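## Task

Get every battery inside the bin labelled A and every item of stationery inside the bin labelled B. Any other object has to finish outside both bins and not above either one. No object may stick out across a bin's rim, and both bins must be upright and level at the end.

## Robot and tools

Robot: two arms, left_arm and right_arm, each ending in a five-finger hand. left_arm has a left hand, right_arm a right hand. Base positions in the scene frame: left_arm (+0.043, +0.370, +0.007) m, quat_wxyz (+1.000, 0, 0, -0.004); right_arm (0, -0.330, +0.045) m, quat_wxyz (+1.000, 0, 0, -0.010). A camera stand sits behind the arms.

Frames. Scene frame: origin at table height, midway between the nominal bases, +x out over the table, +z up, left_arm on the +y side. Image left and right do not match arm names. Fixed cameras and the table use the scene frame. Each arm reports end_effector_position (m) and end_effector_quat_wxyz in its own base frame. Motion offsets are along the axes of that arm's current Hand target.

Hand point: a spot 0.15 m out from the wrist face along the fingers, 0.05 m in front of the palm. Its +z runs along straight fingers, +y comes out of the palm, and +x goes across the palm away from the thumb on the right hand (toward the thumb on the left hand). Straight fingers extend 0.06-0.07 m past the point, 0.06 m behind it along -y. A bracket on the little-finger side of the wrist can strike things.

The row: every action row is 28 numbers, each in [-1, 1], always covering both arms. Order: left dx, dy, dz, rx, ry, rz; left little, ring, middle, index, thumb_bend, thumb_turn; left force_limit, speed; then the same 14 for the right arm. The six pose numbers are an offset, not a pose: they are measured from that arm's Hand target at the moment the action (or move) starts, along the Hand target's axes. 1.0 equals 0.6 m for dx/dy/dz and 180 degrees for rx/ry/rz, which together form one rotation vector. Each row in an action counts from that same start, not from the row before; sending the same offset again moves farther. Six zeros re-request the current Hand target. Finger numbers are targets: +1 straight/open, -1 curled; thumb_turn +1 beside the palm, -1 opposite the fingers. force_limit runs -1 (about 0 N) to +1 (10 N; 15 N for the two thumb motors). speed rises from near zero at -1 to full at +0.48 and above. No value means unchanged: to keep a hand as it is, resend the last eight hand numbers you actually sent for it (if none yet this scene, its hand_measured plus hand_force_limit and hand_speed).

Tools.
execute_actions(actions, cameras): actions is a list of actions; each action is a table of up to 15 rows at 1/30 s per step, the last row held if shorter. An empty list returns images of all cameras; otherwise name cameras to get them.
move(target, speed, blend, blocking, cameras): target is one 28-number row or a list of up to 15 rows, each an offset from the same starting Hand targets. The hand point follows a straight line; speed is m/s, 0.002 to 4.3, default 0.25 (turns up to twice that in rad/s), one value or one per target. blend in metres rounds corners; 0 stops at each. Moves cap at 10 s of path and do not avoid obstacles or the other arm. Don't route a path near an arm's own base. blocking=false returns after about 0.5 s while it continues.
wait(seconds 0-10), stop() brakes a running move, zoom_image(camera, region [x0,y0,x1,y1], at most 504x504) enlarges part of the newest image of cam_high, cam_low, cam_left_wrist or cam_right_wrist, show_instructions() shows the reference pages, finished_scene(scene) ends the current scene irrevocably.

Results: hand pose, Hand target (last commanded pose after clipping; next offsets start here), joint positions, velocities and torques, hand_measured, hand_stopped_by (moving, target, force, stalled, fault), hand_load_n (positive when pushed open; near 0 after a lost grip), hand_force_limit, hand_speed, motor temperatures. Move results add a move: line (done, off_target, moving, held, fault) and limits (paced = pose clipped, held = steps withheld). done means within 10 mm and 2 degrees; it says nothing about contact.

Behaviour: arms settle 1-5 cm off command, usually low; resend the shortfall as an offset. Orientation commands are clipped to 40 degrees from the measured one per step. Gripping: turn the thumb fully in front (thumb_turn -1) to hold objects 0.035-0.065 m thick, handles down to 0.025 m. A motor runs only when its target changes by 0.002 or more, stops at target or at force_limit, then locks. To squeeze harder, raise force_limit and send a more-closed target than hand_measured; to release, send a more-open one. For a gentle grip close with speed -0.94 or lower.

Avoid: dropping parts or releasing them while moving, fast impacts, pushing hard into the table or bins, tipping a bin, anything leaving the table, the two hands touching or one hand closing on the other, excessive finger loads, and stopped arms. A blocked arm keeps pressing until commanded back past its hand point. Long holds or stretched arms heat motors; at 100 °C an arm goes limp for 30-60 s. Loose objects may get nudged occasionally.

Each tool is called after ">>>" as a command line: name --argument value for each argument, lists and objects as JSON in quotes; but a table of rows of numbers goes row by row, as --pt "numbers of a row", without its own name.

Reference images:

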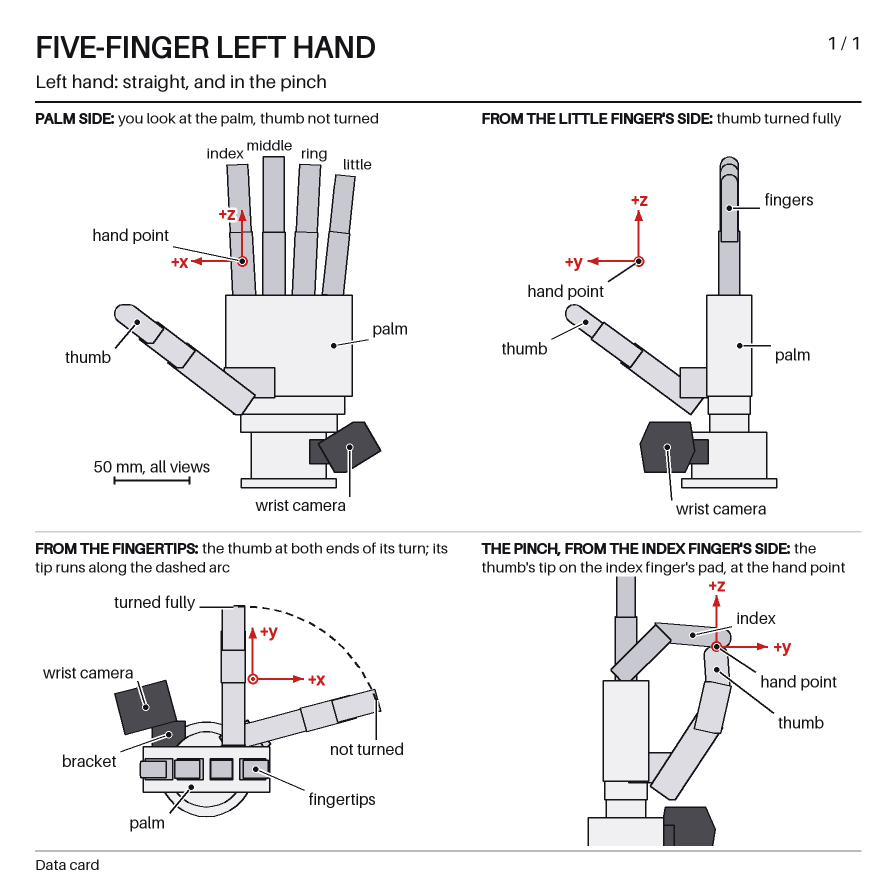

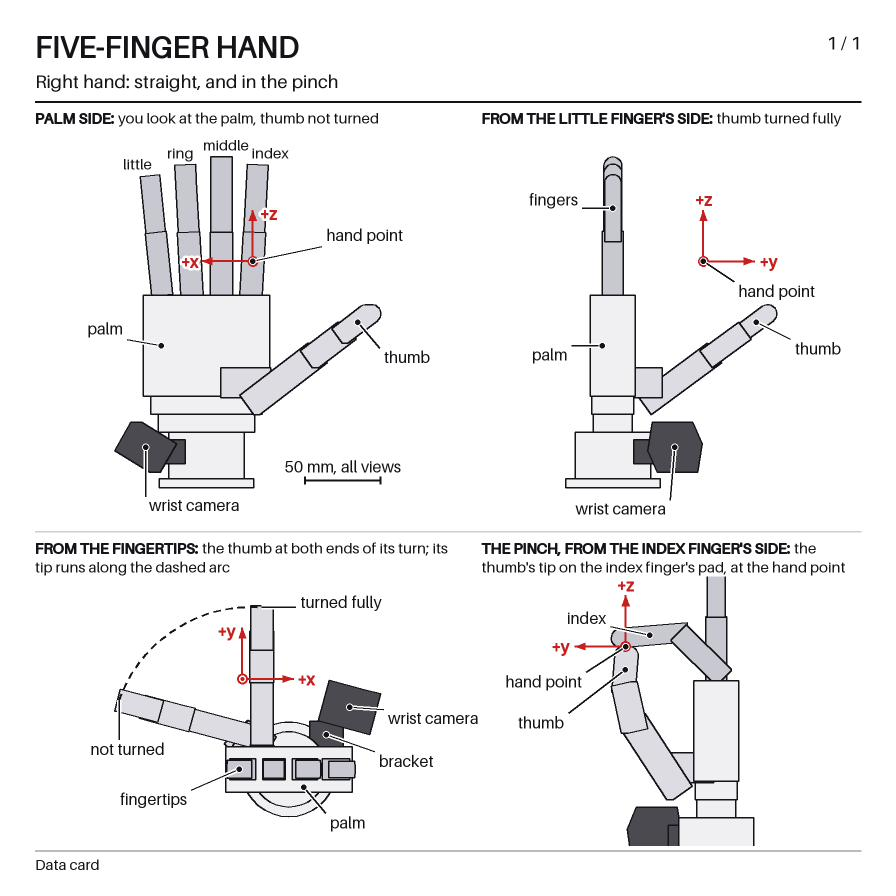

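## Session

>>> execute_actions --actions '[]' --cameras '["all"]'

>>> zoom_image --camera "cam_high" --region '[0, 0, 330, 250]'

>>> zoom_image --camera "cam_high" --region '[0, 250, 330, 504]'

Scene clock: 0.00 s.
left_arm: end_effector_position=(+0.4177, -0.3967, +0.2760) hand_measured=(+1.000, +1.000, +1.000, +1.000, +1.000, +1.000) hand_load_n=(+0.0, +0.0, +0.0, +0.0, +0.0, +0.0) hand_stopped_by=(target, target, target, target, target, target) hand_force_limit=0.00 hand_speed=-0.80 end_effector_quat_wxyz=(-0.373, +0.773, -0.340, +0.384) | right_arm: end_effector_position=(+0.6401, +0.2831, +0.1259) hand_measured=(+1.000, +1.000, +1.000, +1.000, +1.000, +1.000) hand_load_n=(+0.0, +0.0, +0.0, +0.0, +0.0, +0.0) hand_stopped_by=(target, target, target, target, target, target) hand_force_limit=0.00 hand_speed=-0.80 end_effector_quat_wxyz=(-0.280, +0.702, -0.654, +0.015)
Joint positions: left_arm=[-1.01 1.513 1.393 -1.045 -1.087 -1.505] | right_arm=[0.283 1.996 1.788 -0.849 -0.254 0.279]
Joint velocities: within noise
Joint torques (N m): no reading
Motor temperatures (°C): left_arm=[26 23 27 22 24 23] | right_arm=[26 27 24 25 22 23]
Heat: left arm: hottest elbow 27 °C; right arm: hottest shoulder 27 °C.
Hand target: left_arm +0.4210, -0.4018, +0.2950; -0.363, +0.775, -0.329, +0.398 | right_arm +0.6499, +0.2860, +0.1440; -0.296, +0.701, -0.649, +0.024

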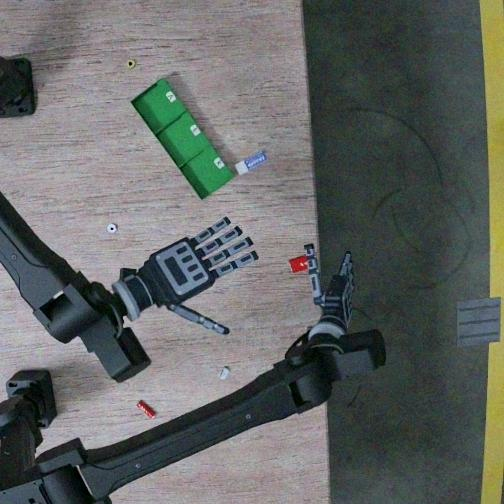

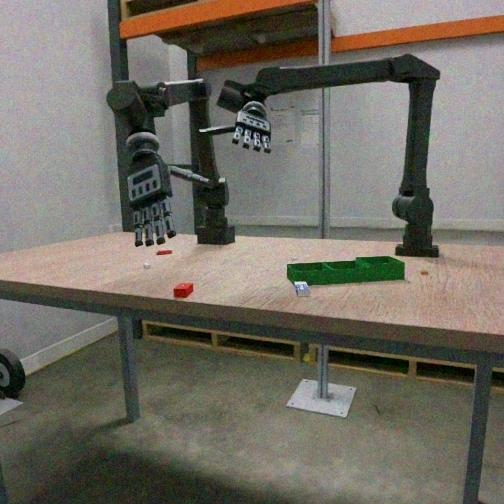

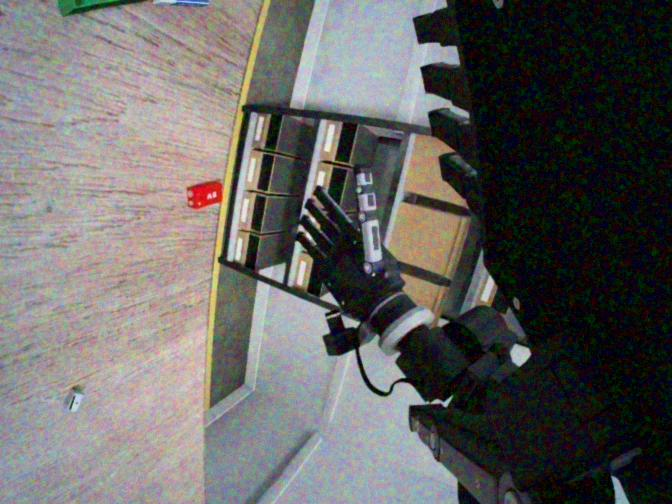

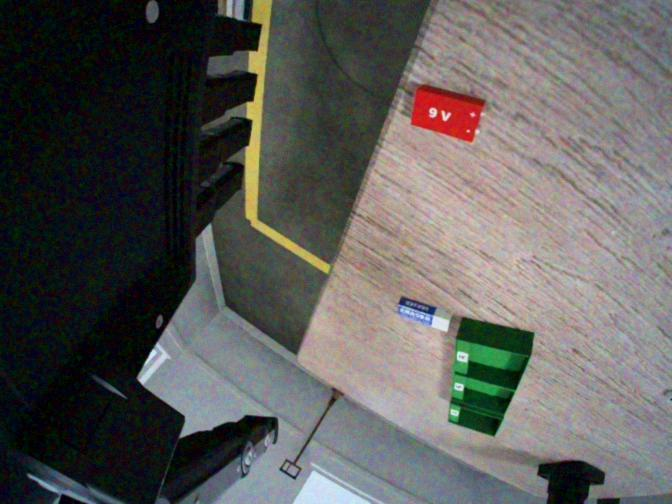

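Scaled by 1.527 from the camera's 504x504 image, which has a finer 720x720 frame.

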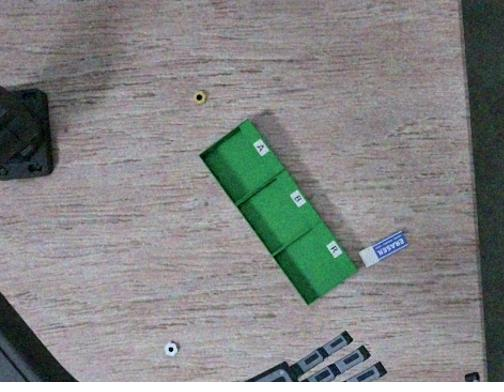

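Scaled by 1.527 from the camera's 504x504 image, which has a finer 720x720 frame.

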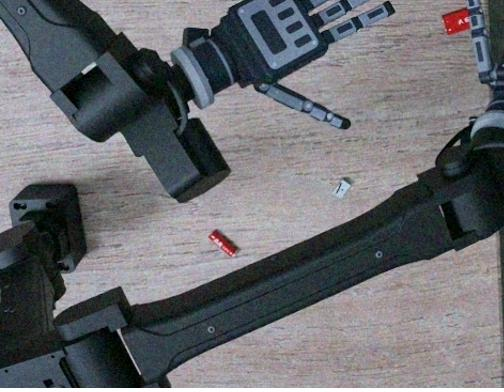

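>>> zoom_image --camera "cam_high" --region '[120, 60, 280, 210]'

>>> zoom_image --camera "cam_high" --region '[230, 140, 280, 185]'

>>> zoom_image --camera "cam_high" --region '[275, 235, 335, 290]'

>>> zoom_image --camera "cam_high" --region '[120, 380, 175, 435]'

>>> zoom_image --camera "cam_high" --region '[205, 355, 245, 395]'

>>> zoom_image --camera "cam_low" --region '[120, 220, 440, 310]'

Scaled by 3.150 from the camera's 504x504 image, which has a finer 720x720 frame.

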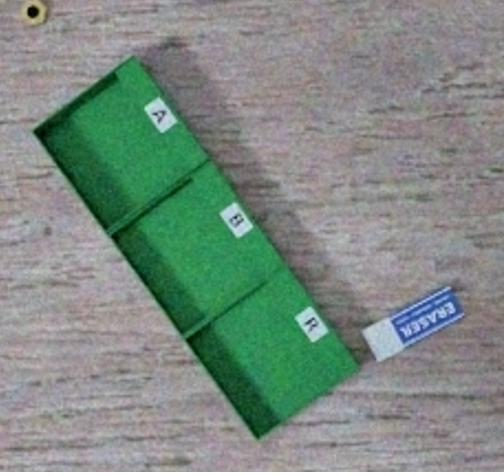

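Scaled by 10.080 from the camera's 504x504 image, which has a finer 720x720 frame.

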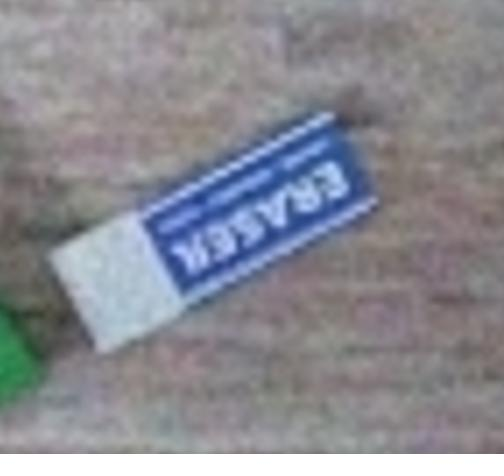

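Scaled by 8.400 from the camera's 504x504 image, which has a finer 720x720 frame.

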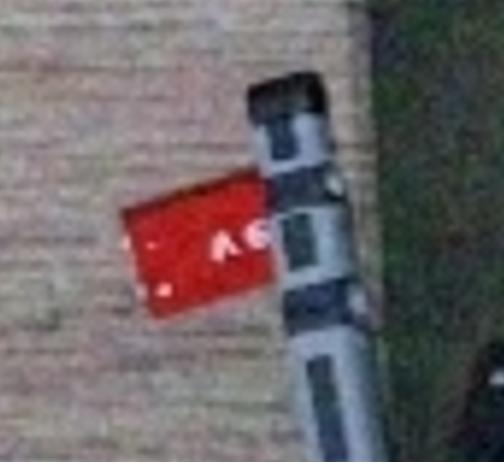

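Scaled by 9.164 from the camera's 504x504 image, which has a finer 720x720 frame.

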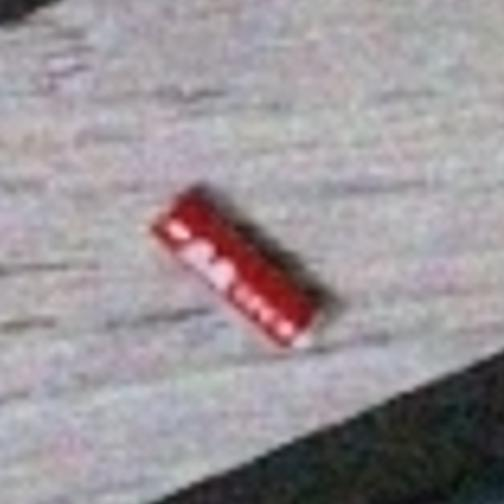

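Scaled by 12.600 from the camera's 504x504 image, which has a finer 720x720 frame.

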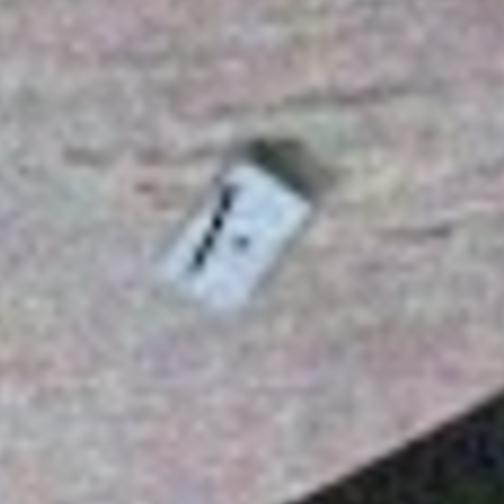

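Scaled by 1.575 from the camera's 504x504 image, which has a finer 720x720 frame.

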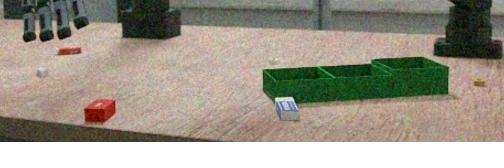

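>>> move --pt "0 0 0 0 0 0 1 1 0.3 0.3 0.35 -1 -0.2 0 0.4914 0.1403 -0.2846 0.0749 -0.0202 -0.0988 1 1 0.3 0.3 0.36 -1 -0.2 0" --pt "0 0 0 0 0 0 1 1 0.3 0.3 0.35 -1 -0.2 0 0.4018 0.5694 -0.3894 0.1498 -0.0403 -0.1976 1 1 0.3 0.3 0.36 -1 -0.2 0" --speed 0.25 --blend '[0.05,0]' --cameras '["cam_high","cam_right_wrist"]'

Scene clock: 117.70 s.
left_arm: end_effector_position=(+0.4177, -0.3967, +0.2760) hand_measured=(+1.000, +1.000, +0.300, +0.300, +0.350, -1.000) hand_load_n=(+0.0, +0.0, +0.0, +0.0, +0.0, +0.5) hand_stopped_by=(target, target, target, target, target, target) hand_force_limit=-0.20 hand_speed=0.00 end_effector_quat_wxyz=(-0.373, +0.773, -0.340, +0.384) | right_arm: end_effector_position=(+0.2826, -0.0169, +0.0983) hand_measured=(+1.000, +1.000, +0.300, +0.300, +0.360, -1.000) hand_load_n=(+0.0, +0.0, +0.0, +0.0, +0.0, +0.0) hand_stopped_by=(target, target, target, target, target, target) hand_force_limit=-0.20 hand_speed=0.00 end_effector_quat_wxyz=(-0.467, +0.776, -0.365, +0.215)
Joint positions: left_arm=[-1.01 1.513 1.393 -1.045 -1.087 -1.505] | right_arm=[-0.6 0.958 0.495 -0.643 -1.015 -1.029]
Joint torques (N m): left_arm=[0.15 -11.28 10.69 0.94 -0.72 0.1] | right_arm=[1.26 -1.14 10.17 0.57 -0.75 -0.15]
Motor temperatures (°C): left_arm=[26 26 35 22 25 23] | right_arm=[26 32 30 25 22 23]
Heat: left arm: hottest elbow 35 °C; right arm: hottest shoulder 32 °C.
Hand target: left_arm +0.4210, -0.4018, +0.2950; -0.363, +0.775, -0.329, +0.398 | right_arm +0.2845, -0.0203, +0.0998; -0.466, +0.777, -0.363, +0.218
Off the commanded pose: left_arm 0.020 m, 2 deg | right_arm 0.004 m, 0 deg.
move: off_target (left_arm); blend cut to 0 m at target 1
Images, in order (width x height): cam_high 504x504, cam_right_wrist 672x504.

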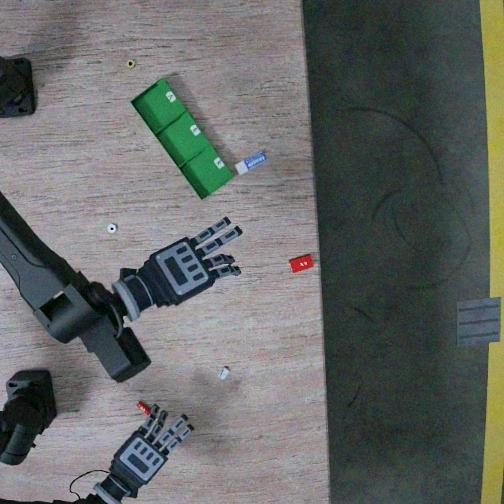

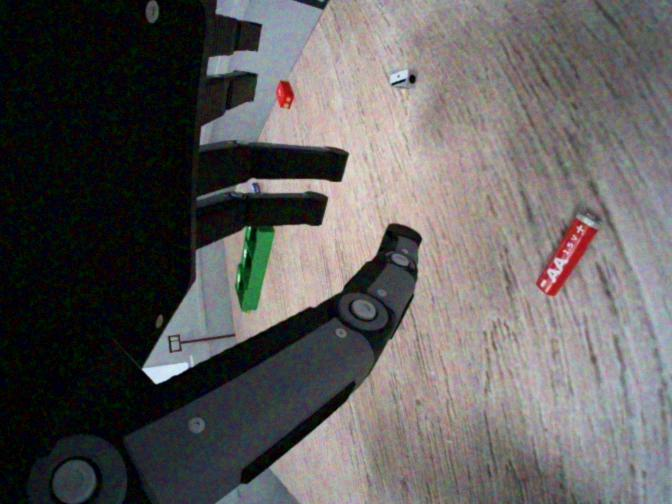

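>>> zoom_image --camera "cam_right_wrist" --region '[370, 50, 440, 110]'

>>> zoom_image --camera "cam_high" --region '[210, 360, 238, 388]'

>>> zoom_image --camera "cam_high" --region '[98, 215, 126, 243]'

>>> zoom_image --camera "cam_high" --region '[275, 240, 330, 290]'

>>> zoom_image --camera "cam_high" --region '[116, 49, 144, 77]'

Scaled by 7.200 from the camera's 672x504 image, which has a finer 960x720 frame.

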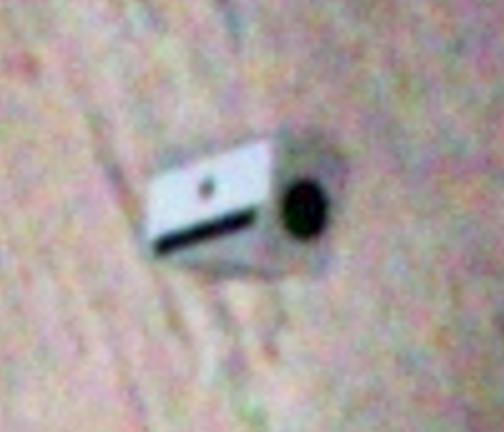

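Scaled by 18.000 from the camera's 504x504 image, which has a finer 720x720 frame.

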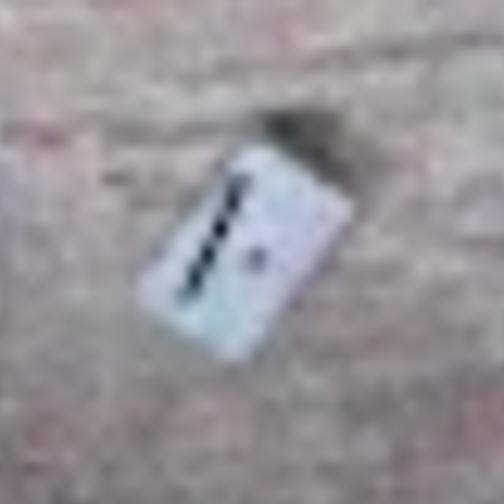

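Scaled by 18.000 from the camera's 504x504 image, which has a finer 720x720 frame.

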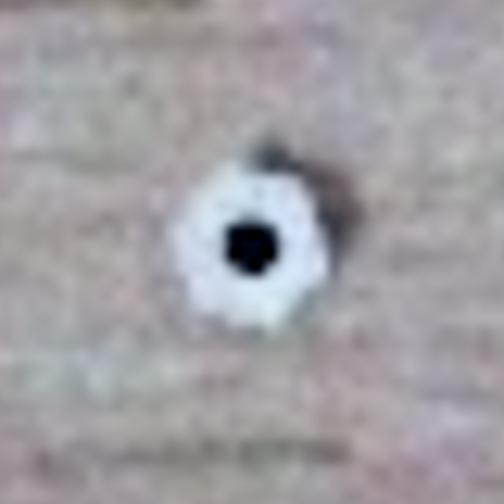

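Scaled by 9.164 from the camera's 504x504 image, which has a finer 720x720 frame.

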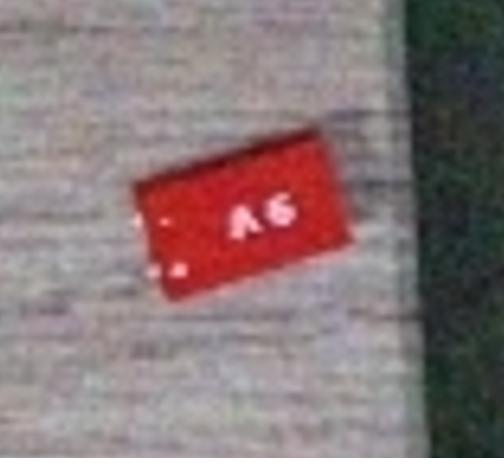

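Scaled by 18.000 from the camera's 504x504 image, which has a finer 720x720 frame.

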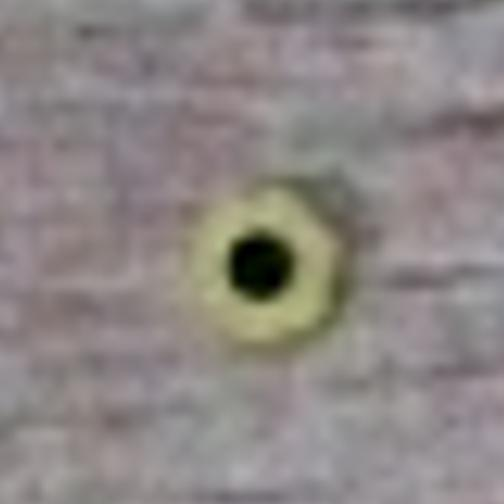

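>>> zoom_image --camera "cam_right_wrist" --region '[500, 180, 640, 320]'

Scaled by 3.600 from the camera's 672x504 image, which has a finer 960x720 frame.

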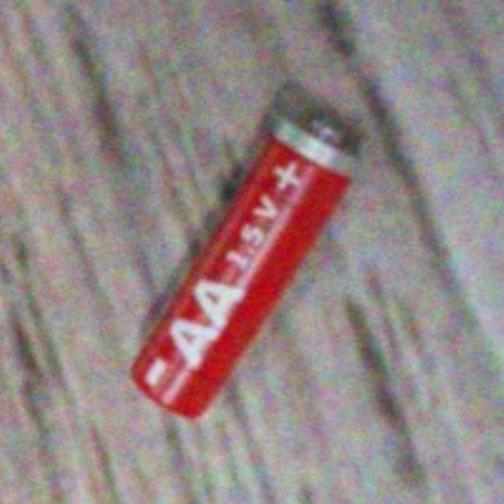

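>>> zoom_image --camera "cam_high" --region '[90, 390, 210, 504]'

Scaled by 4.200 from the camera's 504x504 image, which has a finer 720x720 frame.

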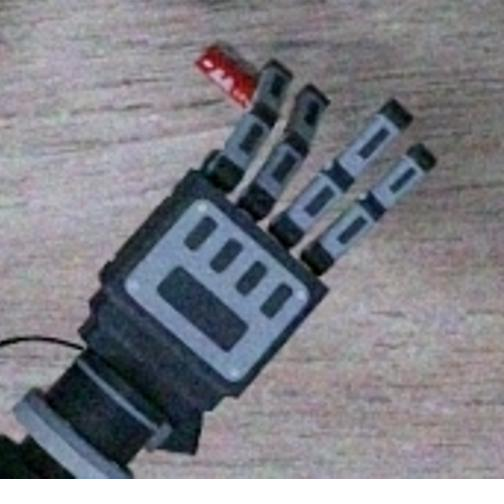

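>>> move --target '[0.046,0.2238,0.3747,-0.0855,0.49,0.307,1,1,0.3,0.3,0.35,-1,-0.2,0,-0.0067,0.0908,0.0068,0,-0.0343,-0.0182,1,1,0.3,0.3,0.36,-1,-0.2,0]' --speed 0.25 --cameras '["cam_high","cam_left_wrist","cam_right_wrist"]'

>>> zoom_image --camera "cam_right_wrist" --region '[420, 150, 600, 330]'

Scene clock: 152.17 s.
left_arm: end_effector_position=(+0.5766, -0.4210, +0.0770) hand_measured=(+1.000, +1.000, +0.300, +0.300, +0.350, -1.000) hand_load_n=(+0.0, +0.0, +0.0, +0.0, +0.0, +0.0) hand_stopped_by=(target, target, target, target, target, target) hand_force_limit=-0.20 hand_speed=0.00 end_effector_quat_wxyz=(+0.058, -0.125, +0.818, -0.559) | right_arm: end_effector_position=(+0.2638, -0.0275, +0.0490) hand_measured=(+1.000, +1.000, +0.300, +0.300, +0.360, -1.000) hand_load_n=(+0.0, -0.5, +0.0, +0.0, +0.0, +0.0) hand_stopped_by=(target, target, target, target, target, target) hand_force_limit=-0.20 hand_speed=0.00 end_effector_quat_wxyz=(-0.479, +0.798, -0.315, +0.186)
Joint positions: left_arm=[-0.426 1.996 1.43 0.004 0.806 0.379] | right_arm=[-0.678 1.17 0.495 -0.77 -1.074 -1.422]
Joint torques (N m): left_arm=[0.67 -15.97 12.52 1.01 0.4 0.27] | right_arm=[0.97 -2.49 8.43 0.05 -0.87 -0.16]
Heat: left arm: hottest elbow 36 °C; right arm: hottest shoulder 30 °C.
Hand target: left_arm +0.5968, -0.4258, +0.1004; +0.077, -0.111, +0.812, -0.568 | right_arm +0.2649, -0.0313, +0.0497; -0.479, +0.797, -0.315, +0.189
Off the commanded pose: left_arm 0.031 m, 3 deg | right_arm 0.004 m, 0 deg.
move: off_target (left_arm)
Images, in order (width x height): cam_high 504x504, cam_left_wrist 672x504, cam_right_wrist 672x504.

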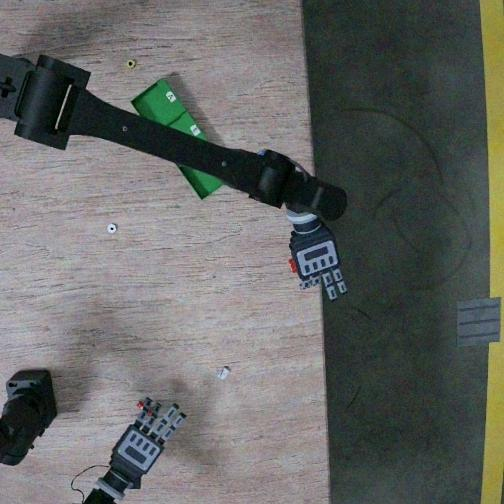

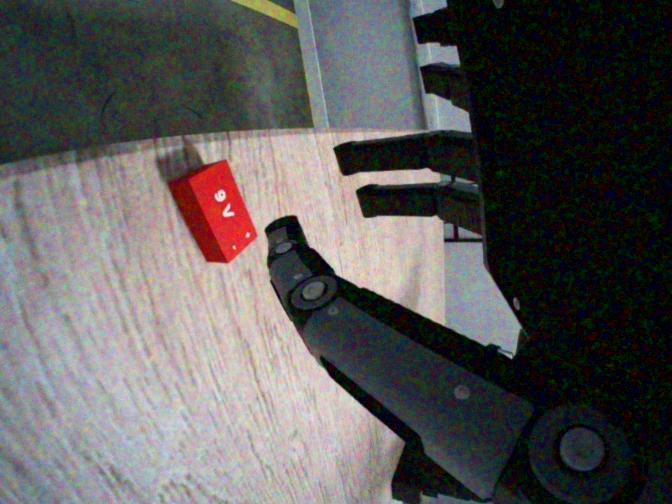

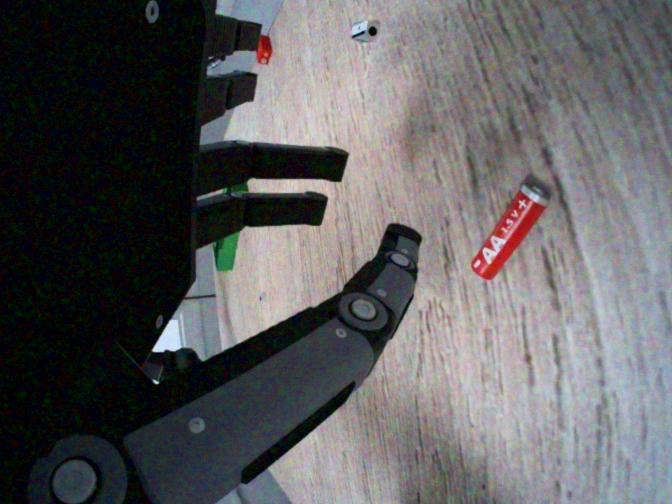

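Scaled by 2.800 from the camera's 672x504 image, which has a finer 960x720 frame.

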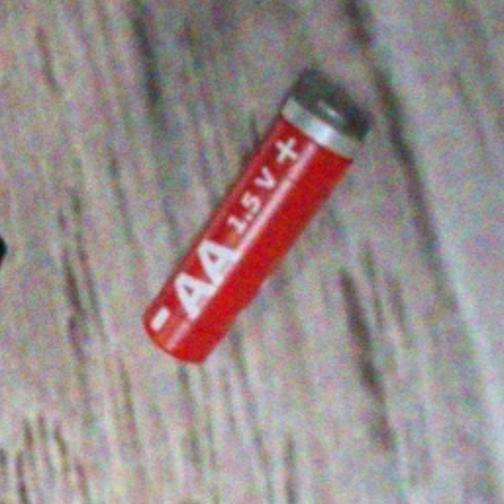

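>>> zoom_image --camera "cam_left_wrist" --region '[140, 120, 300, 280]'

Scaled by 3.150 from the camera's 672x504 image, which has a finer 960x720 frame.

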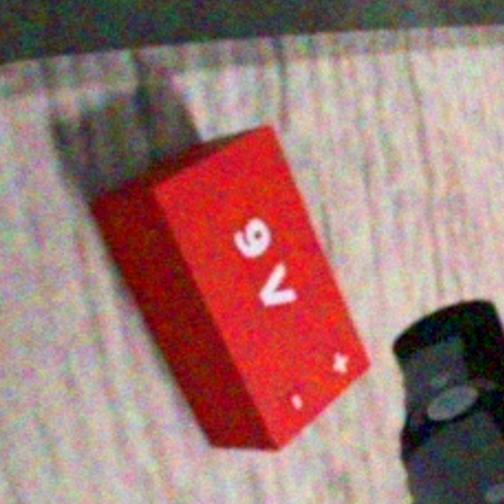

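>>> move --pt "0.0317 0.045 0.018 0 0 0 1 1 0.3 0.3 0.35 -1 -0.2 0 0.0038 0.0149 -0.028 0 0 0 1 1 0.3 0.3 0.36 -1 -0.2 0" --pt "0.0317 0.0858 0.0342 0 0 0 1 1 0.3 0.3 0.35 -1 -0.2 0 0.0038 0.0885 0.0111 0 0 0 1 1 0.3 0.3 0.36 -1 -0.2 0" --speed '[0.1,0.08]' --cameras '["cam_left_wrist","cam_right_wrist","cam_low"]'

>>> zoom_image --camera "cam_right_wrist" --region '[340, 120, 520, 300]'

>>> zoom_image --camera "cam_left_wrist" --region '[150, 110, 330, 290]'

Scene clock: 179.60 s.
left_arm: end_effector_position=(+0.5766, -0.4268, +0.0412) hand_measured=(+1.000, +1.000, +0.300, +0.300, +0.350, -1.000) hand_load_n=(+0.0, +0.0, +0.0, +0.0, +0.0, +0.0) hand_stopped_by=(target, target, target, target, target, target) hand_force_limit=-0.20 hand_speed=0.00 end_effector_quat_wxyz=(+0.070, -0.118, +0.816, -0.562) | right_arm: end_effector_position=(+0.2538, -0.0447, +0.0016) hand_measured=(+1.000, +1.000, +0.300, +0.300, +0.360, -1.000) hand_load_n=(+0.0, +0.0, +0.0, +0.0, +0.0, +0.0) hand_stopped_by=(target, target, target, target, target, target) hand_force_limit=-0.20 hand_speed=0.00 end_effector_quat_wxyz=(-0.480, +0.798, -0.316, +0.183)
Joint positions: left_arm=[-0.436 2.048 1.397 0.117 0.792 0.38] | right_arm=[-0.757 1.358 0.476 -0.717 -1.078 -1.59]
Joint torques (N m): left_arm=[-0.32 -16.03 7.8 2.29 0.24 0.08] | right_arm=[1.08 -4.01 5.83 0.54 -0.86 -0.13]
Motor temperatures (°C): left_arm=[26 25 41 22 25 23] | right_arm=[26 29 29 25 23 23]
Heat: left arm: hottest elbow 41 °C; right arm: hottest shoulder 29 °C.
Hand target: left_arm +0.5790, -0.4325, +0.0450; +0.077, -0.110, +0.812, -0.568 | right_arm +0.2535, -0.0467, -0.0003; -0.479, +0.797, -0.315, +0.189
Off the commanded pose: left_arm 0.007 m, 1 deg | right_arm 0.003 m, 1 deg.
move: done
Images, in order (width x height): cam_low 504x504, cam_left_wrist 672x504, cam_right_wrist 672x504.

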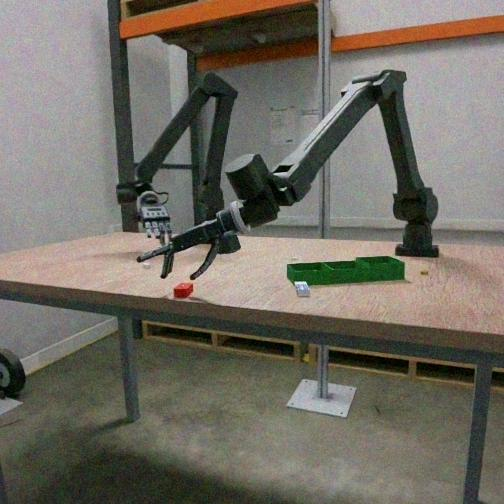

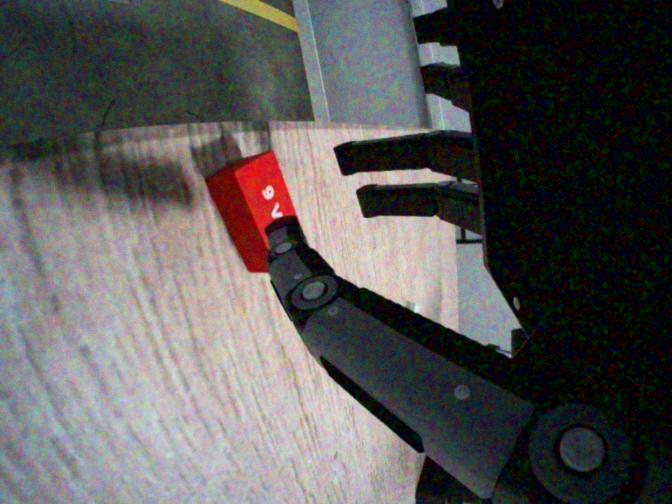

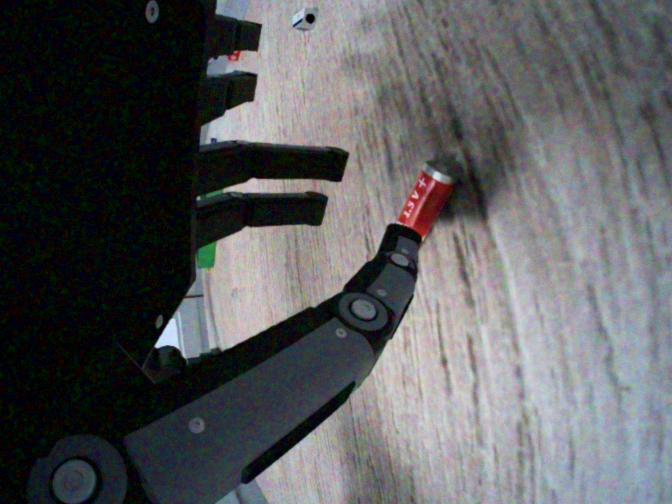

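Scaled by 2.800 from the camera's 672x504 image, which has a finer 960x720 frame.

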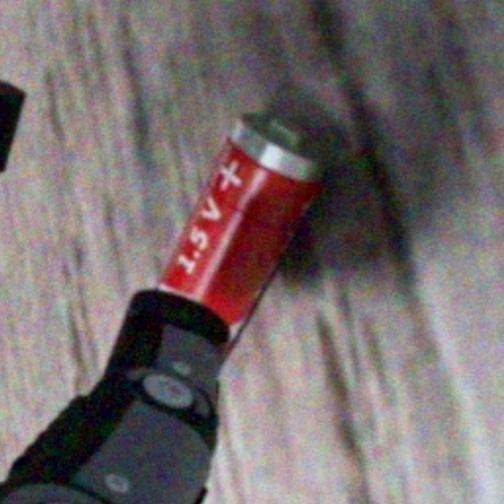

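Scaled by 2.800 from the camera's 672x504 image, which has a finer 960x720 frame.

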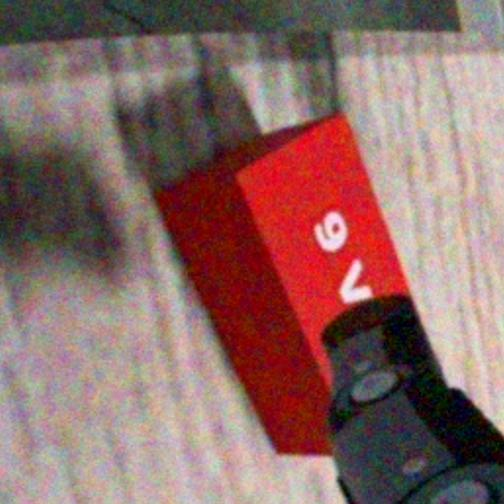

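>>> move --target '[0,0.0248,0.0002,0,0,0,1,1,0.3,0.3,0.35,-1,-0.2,0,0,0.0383,0.0203,0,0,0,1,1,0.3,0.3,0.36,-1,-0.2,0]' --speed 0.06 --cameras '["cam_left_wrist","cam_right_wrist","cam_low"]'

>>> zoom_image --camera "cam_right_wrist" --region '[320, 120, 480, 280]'

>>> zoom_image --camera "cam_left_wrist" --region '[170, 110, 350, 290]'

>>> zoom_image --camera "cam_low" --region '[130, 230, 240, 310]'

Scene clock: 196.53 s.
left_arm: end_effector_position=(+0.5733, -0.4255, +0.0281) hand_measured=(+1.000, +1.000, +0.300, +0.300, +0.350, -1.000) hand_load_n=(+0.0, +0.0, -0.5, +0.0, +0.0, +0.0) hand_stopped_by=(target, target, target, target, target, target) hand_force_limit=-0.20 hand_speed=0.00 end_effector_quat_wxyz=(+0.069, -0.118, +0.816, -0.562) | right_arm: end_effector_position=(+0.2548, -0.0451, -0.0235) hand_measured=(+1.000, +1.000, +0.300, +0.300, +0.360, -1.000) hand_load_n=(+0.0, +0.0, +0.5, +0.0, +0.0, +0.0) hand_stopped_by=(target, target, target, target, target, target) hand_force_limit=-0.20 hand_speed=0.00 end_effector_quat_wxyz=(-0.480, +0.797, -0.316, +0.184)
Joint positions: left_arm=[-0.436 2.062 1.38 0.147 0.793 0.38] | right_arm=[-0.757 1.449 0.456 -0.605 -1.081 -1.59]
Joint torques (N m): left_arm=[0.15 -15.91 7.58 2.3 0.38 0.13] | right_arm=[0.97 -4.37 4.83 0.65 -0.75 -0.13]
Heat: left arm: hottest elbow 39 °C; right arm: hottest shoulder 28 °C.
Hand target: left_arm +0.5776, -0.4276, +0.0309; +0.077, -0.111, +0.812, -0.568 | right_arm +0.2535, -0.0467, -0.0263; -0.479, +0.797, -0.315, +0.189
Off the commanded pose: left_arm 0.006 m, 1 deg | right_arm 0.004 m, 1 deg.
move: done
Images, in order (width x height): cam_low 504x504, cam_left_wrist 672x504, cam_right_wrist 672x504.

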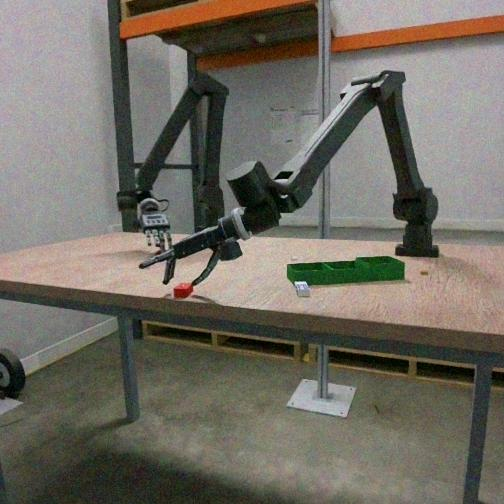

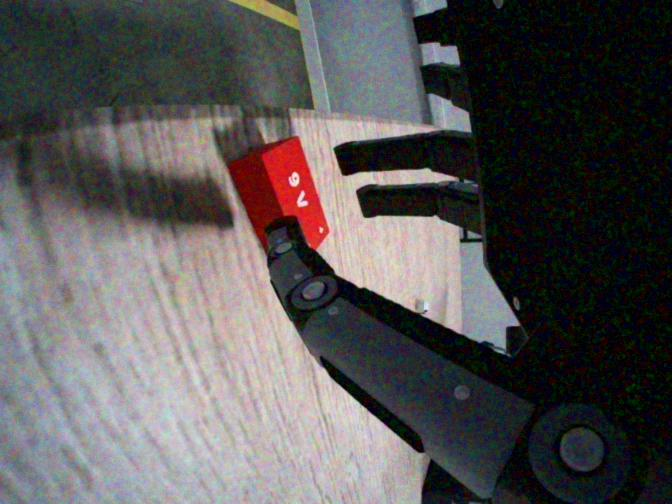

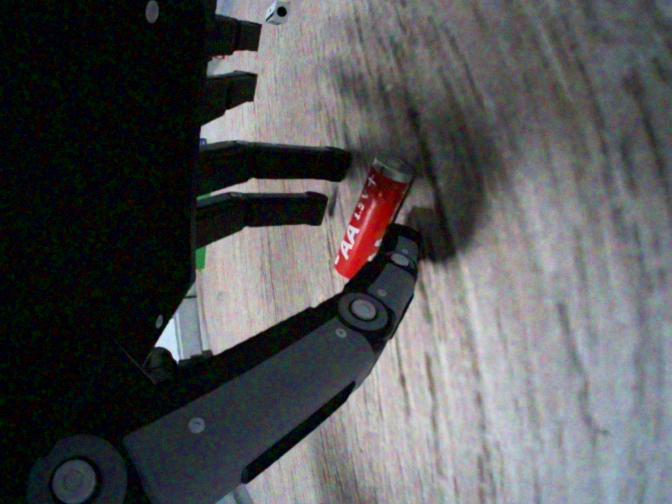

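Scaled by 3.150 from the camera's 672x504 image, which has a finer 960x720 frame.

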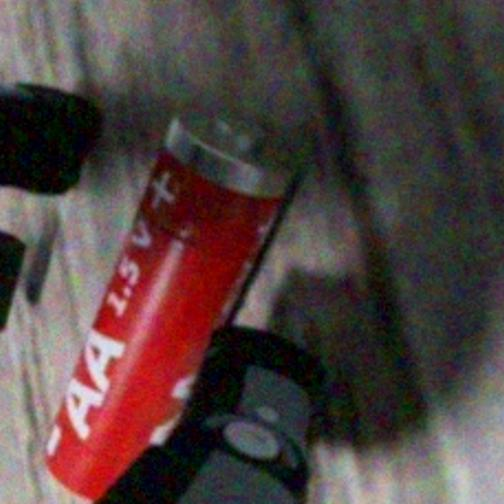

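Scaled by 2.800 from the camera's 672x504 image, which has a finer 960x720 frame.

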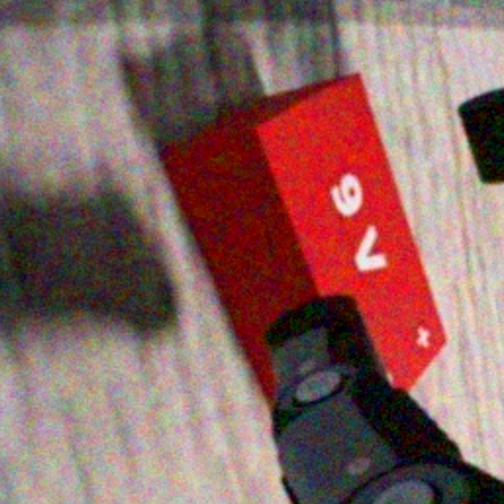

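Scaled by 4.582 from the camera's 504x504 image, which has a finer 720x720 frame.

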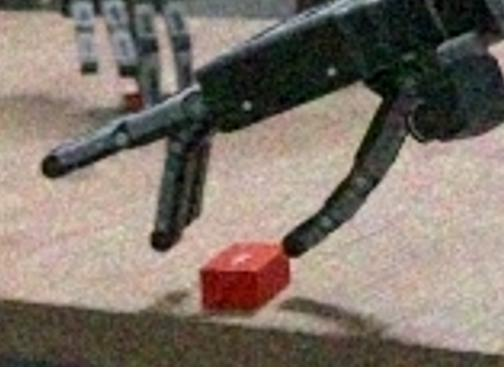

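>>> zoom_image --camera "cam_low" --region '[130, 205, 190, 265]'

Scaled by 8.400 from the camera's 504x504 image, which has a finer 720x720 frame.

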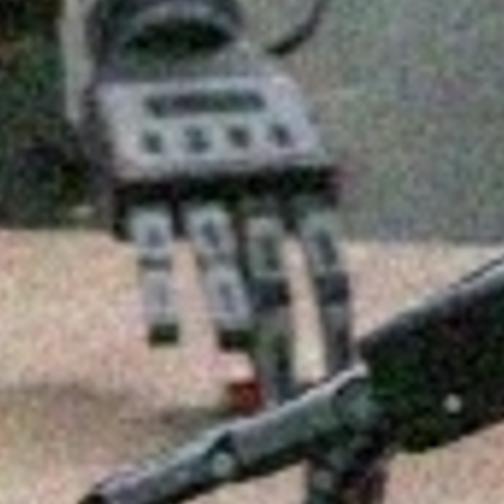

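>>> move --target '[0,0.0210,0.0076,0,0,0,1,1,0.3,0.3,0.35,-1,-0.2,0,0,0,0,0,0,0,1,1,-0.4,-0.3,0.36,-1,-0.2,-0.92]' --speed 0.05 --cameras '["cam_left_wrist","cam_right_wrist","cam_low"]'

>>> zoom_image --camera "cam_right_wrist" --region '[320, 120, 480, 280]'

>>> zoom_image --camera "cam_low" --region '[130, 230, 240, 310]'

Scene clock: 242.33 s.
left_arm: end_effector_position=(+0.5732, -0.4254, +0.0150) hand_measured=(+1.000, +1.000, +0.300, +0.300, +0.350, -1.000) hand_load_n=(+0.0, +0.0, +0.0, +0.0, +0.0, +0.0) hand_stopped_by=(target, target, target, target, target, target) hand_force_limit=-0.20 hand_speed=0.00 end_effector_quat_wxyz=(+0.069, -0.118, +0.816, -0.562) | right_arm: end_effector_position=(+0.2554, -0.0450, -0.0231) hand_measured=(+1.000, +1.000, -0.132, -0.184, +0.362, -1.000) hand_load_n=(-0.5, +0.0, +2.5, +5.0, +6.5, -3.0) hand_stopped_by=(target, target, force, force, target, target) hand_force_limit=-0.20 hand_speed=-0.92 end_effector_quat_wxyz=(-0.481, +0.797, -0.315, +0.185)
Joint positions: left_arm=[-0.436 2.084 1.375 0.173 0.793 0.38] | right_arm=[-0.757 1.449 0.456 -0.603 -1.084 -1.59]
Joint torques (N m): left_arm=[0.21 -15.97 7.45 2.32 0.38 0.13] | right_arm=[1.08 -4.42 4.86 0.57 -0.62 -0.14]
Motor temperatures (°C): left_arm=[26 26 36 22 25 23] | right_arm=[26 28 26 25 24 23]
Heat: left arm: hottest elbow 36 °C; right arm: hottest shoulder 28 °C.
Hand target: left_arm +0.5775, -0.4276, +0.0176; +0.078, -0.111, +0.812, -0.568 | right_arm +0.2535, -0.0467, -0.0263; -0.479, +0.797, -0.315, +0.189
Off the commanded pose: left_arm 0.005 m, 1 deg | right_arm 0.004 m, 1 deg.
move: done
Images, in order (width x height): cam_low 504x504, cam_left_wrist 672x504, cam_right_wrist 672x504.

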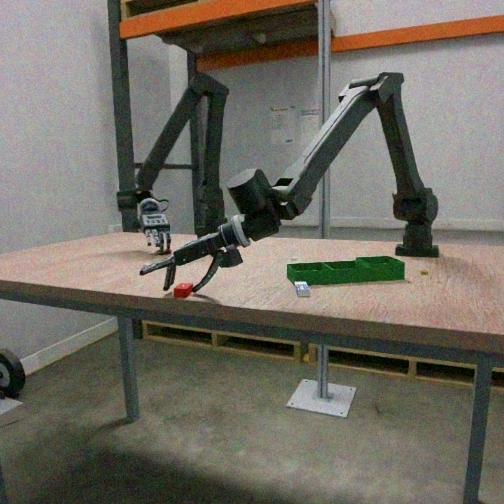

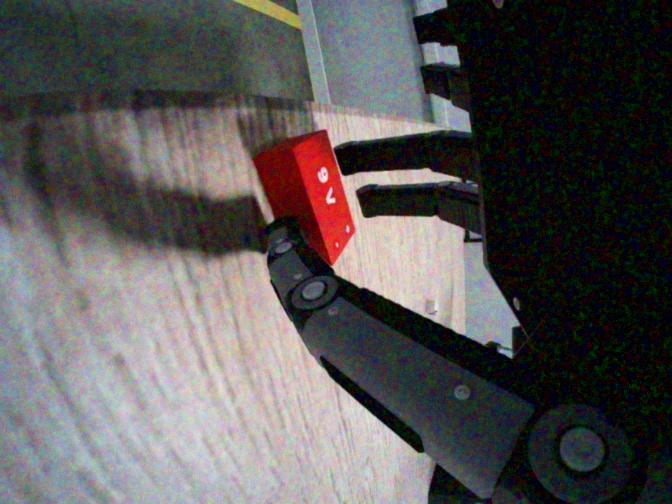

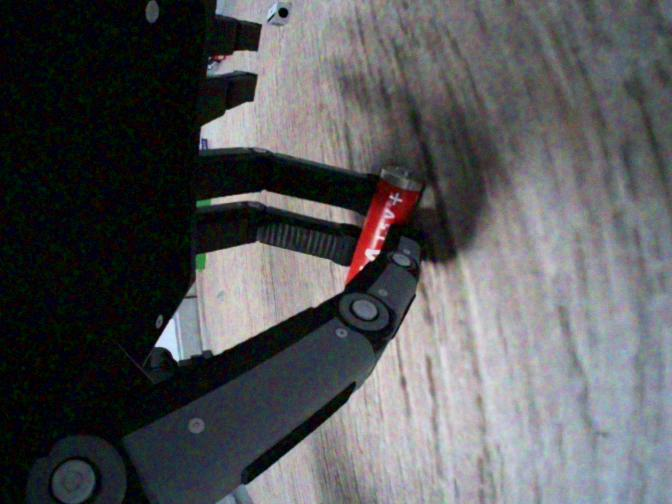

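Scaled by 3.150 from the camera's 672x504 image, which has a finer 960x720 frame.

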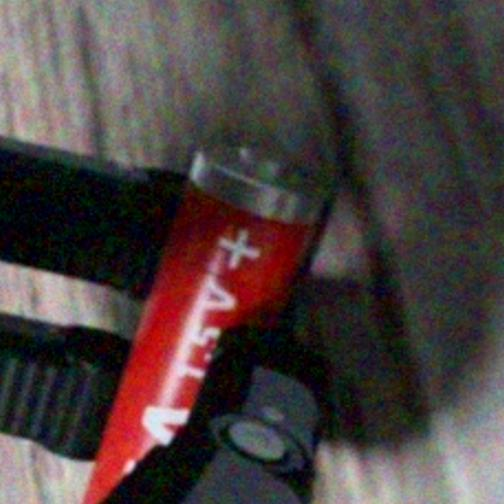

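Scaled by 4.582 from the camera's 504x504 image, which has a finer 720x720 frame.

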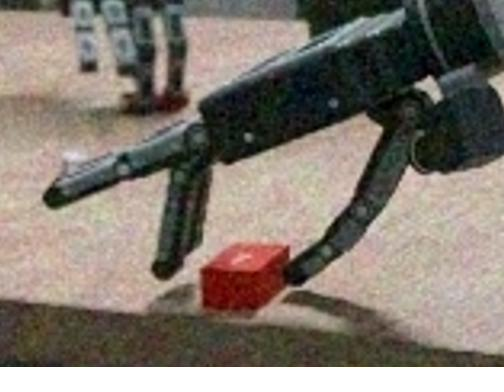

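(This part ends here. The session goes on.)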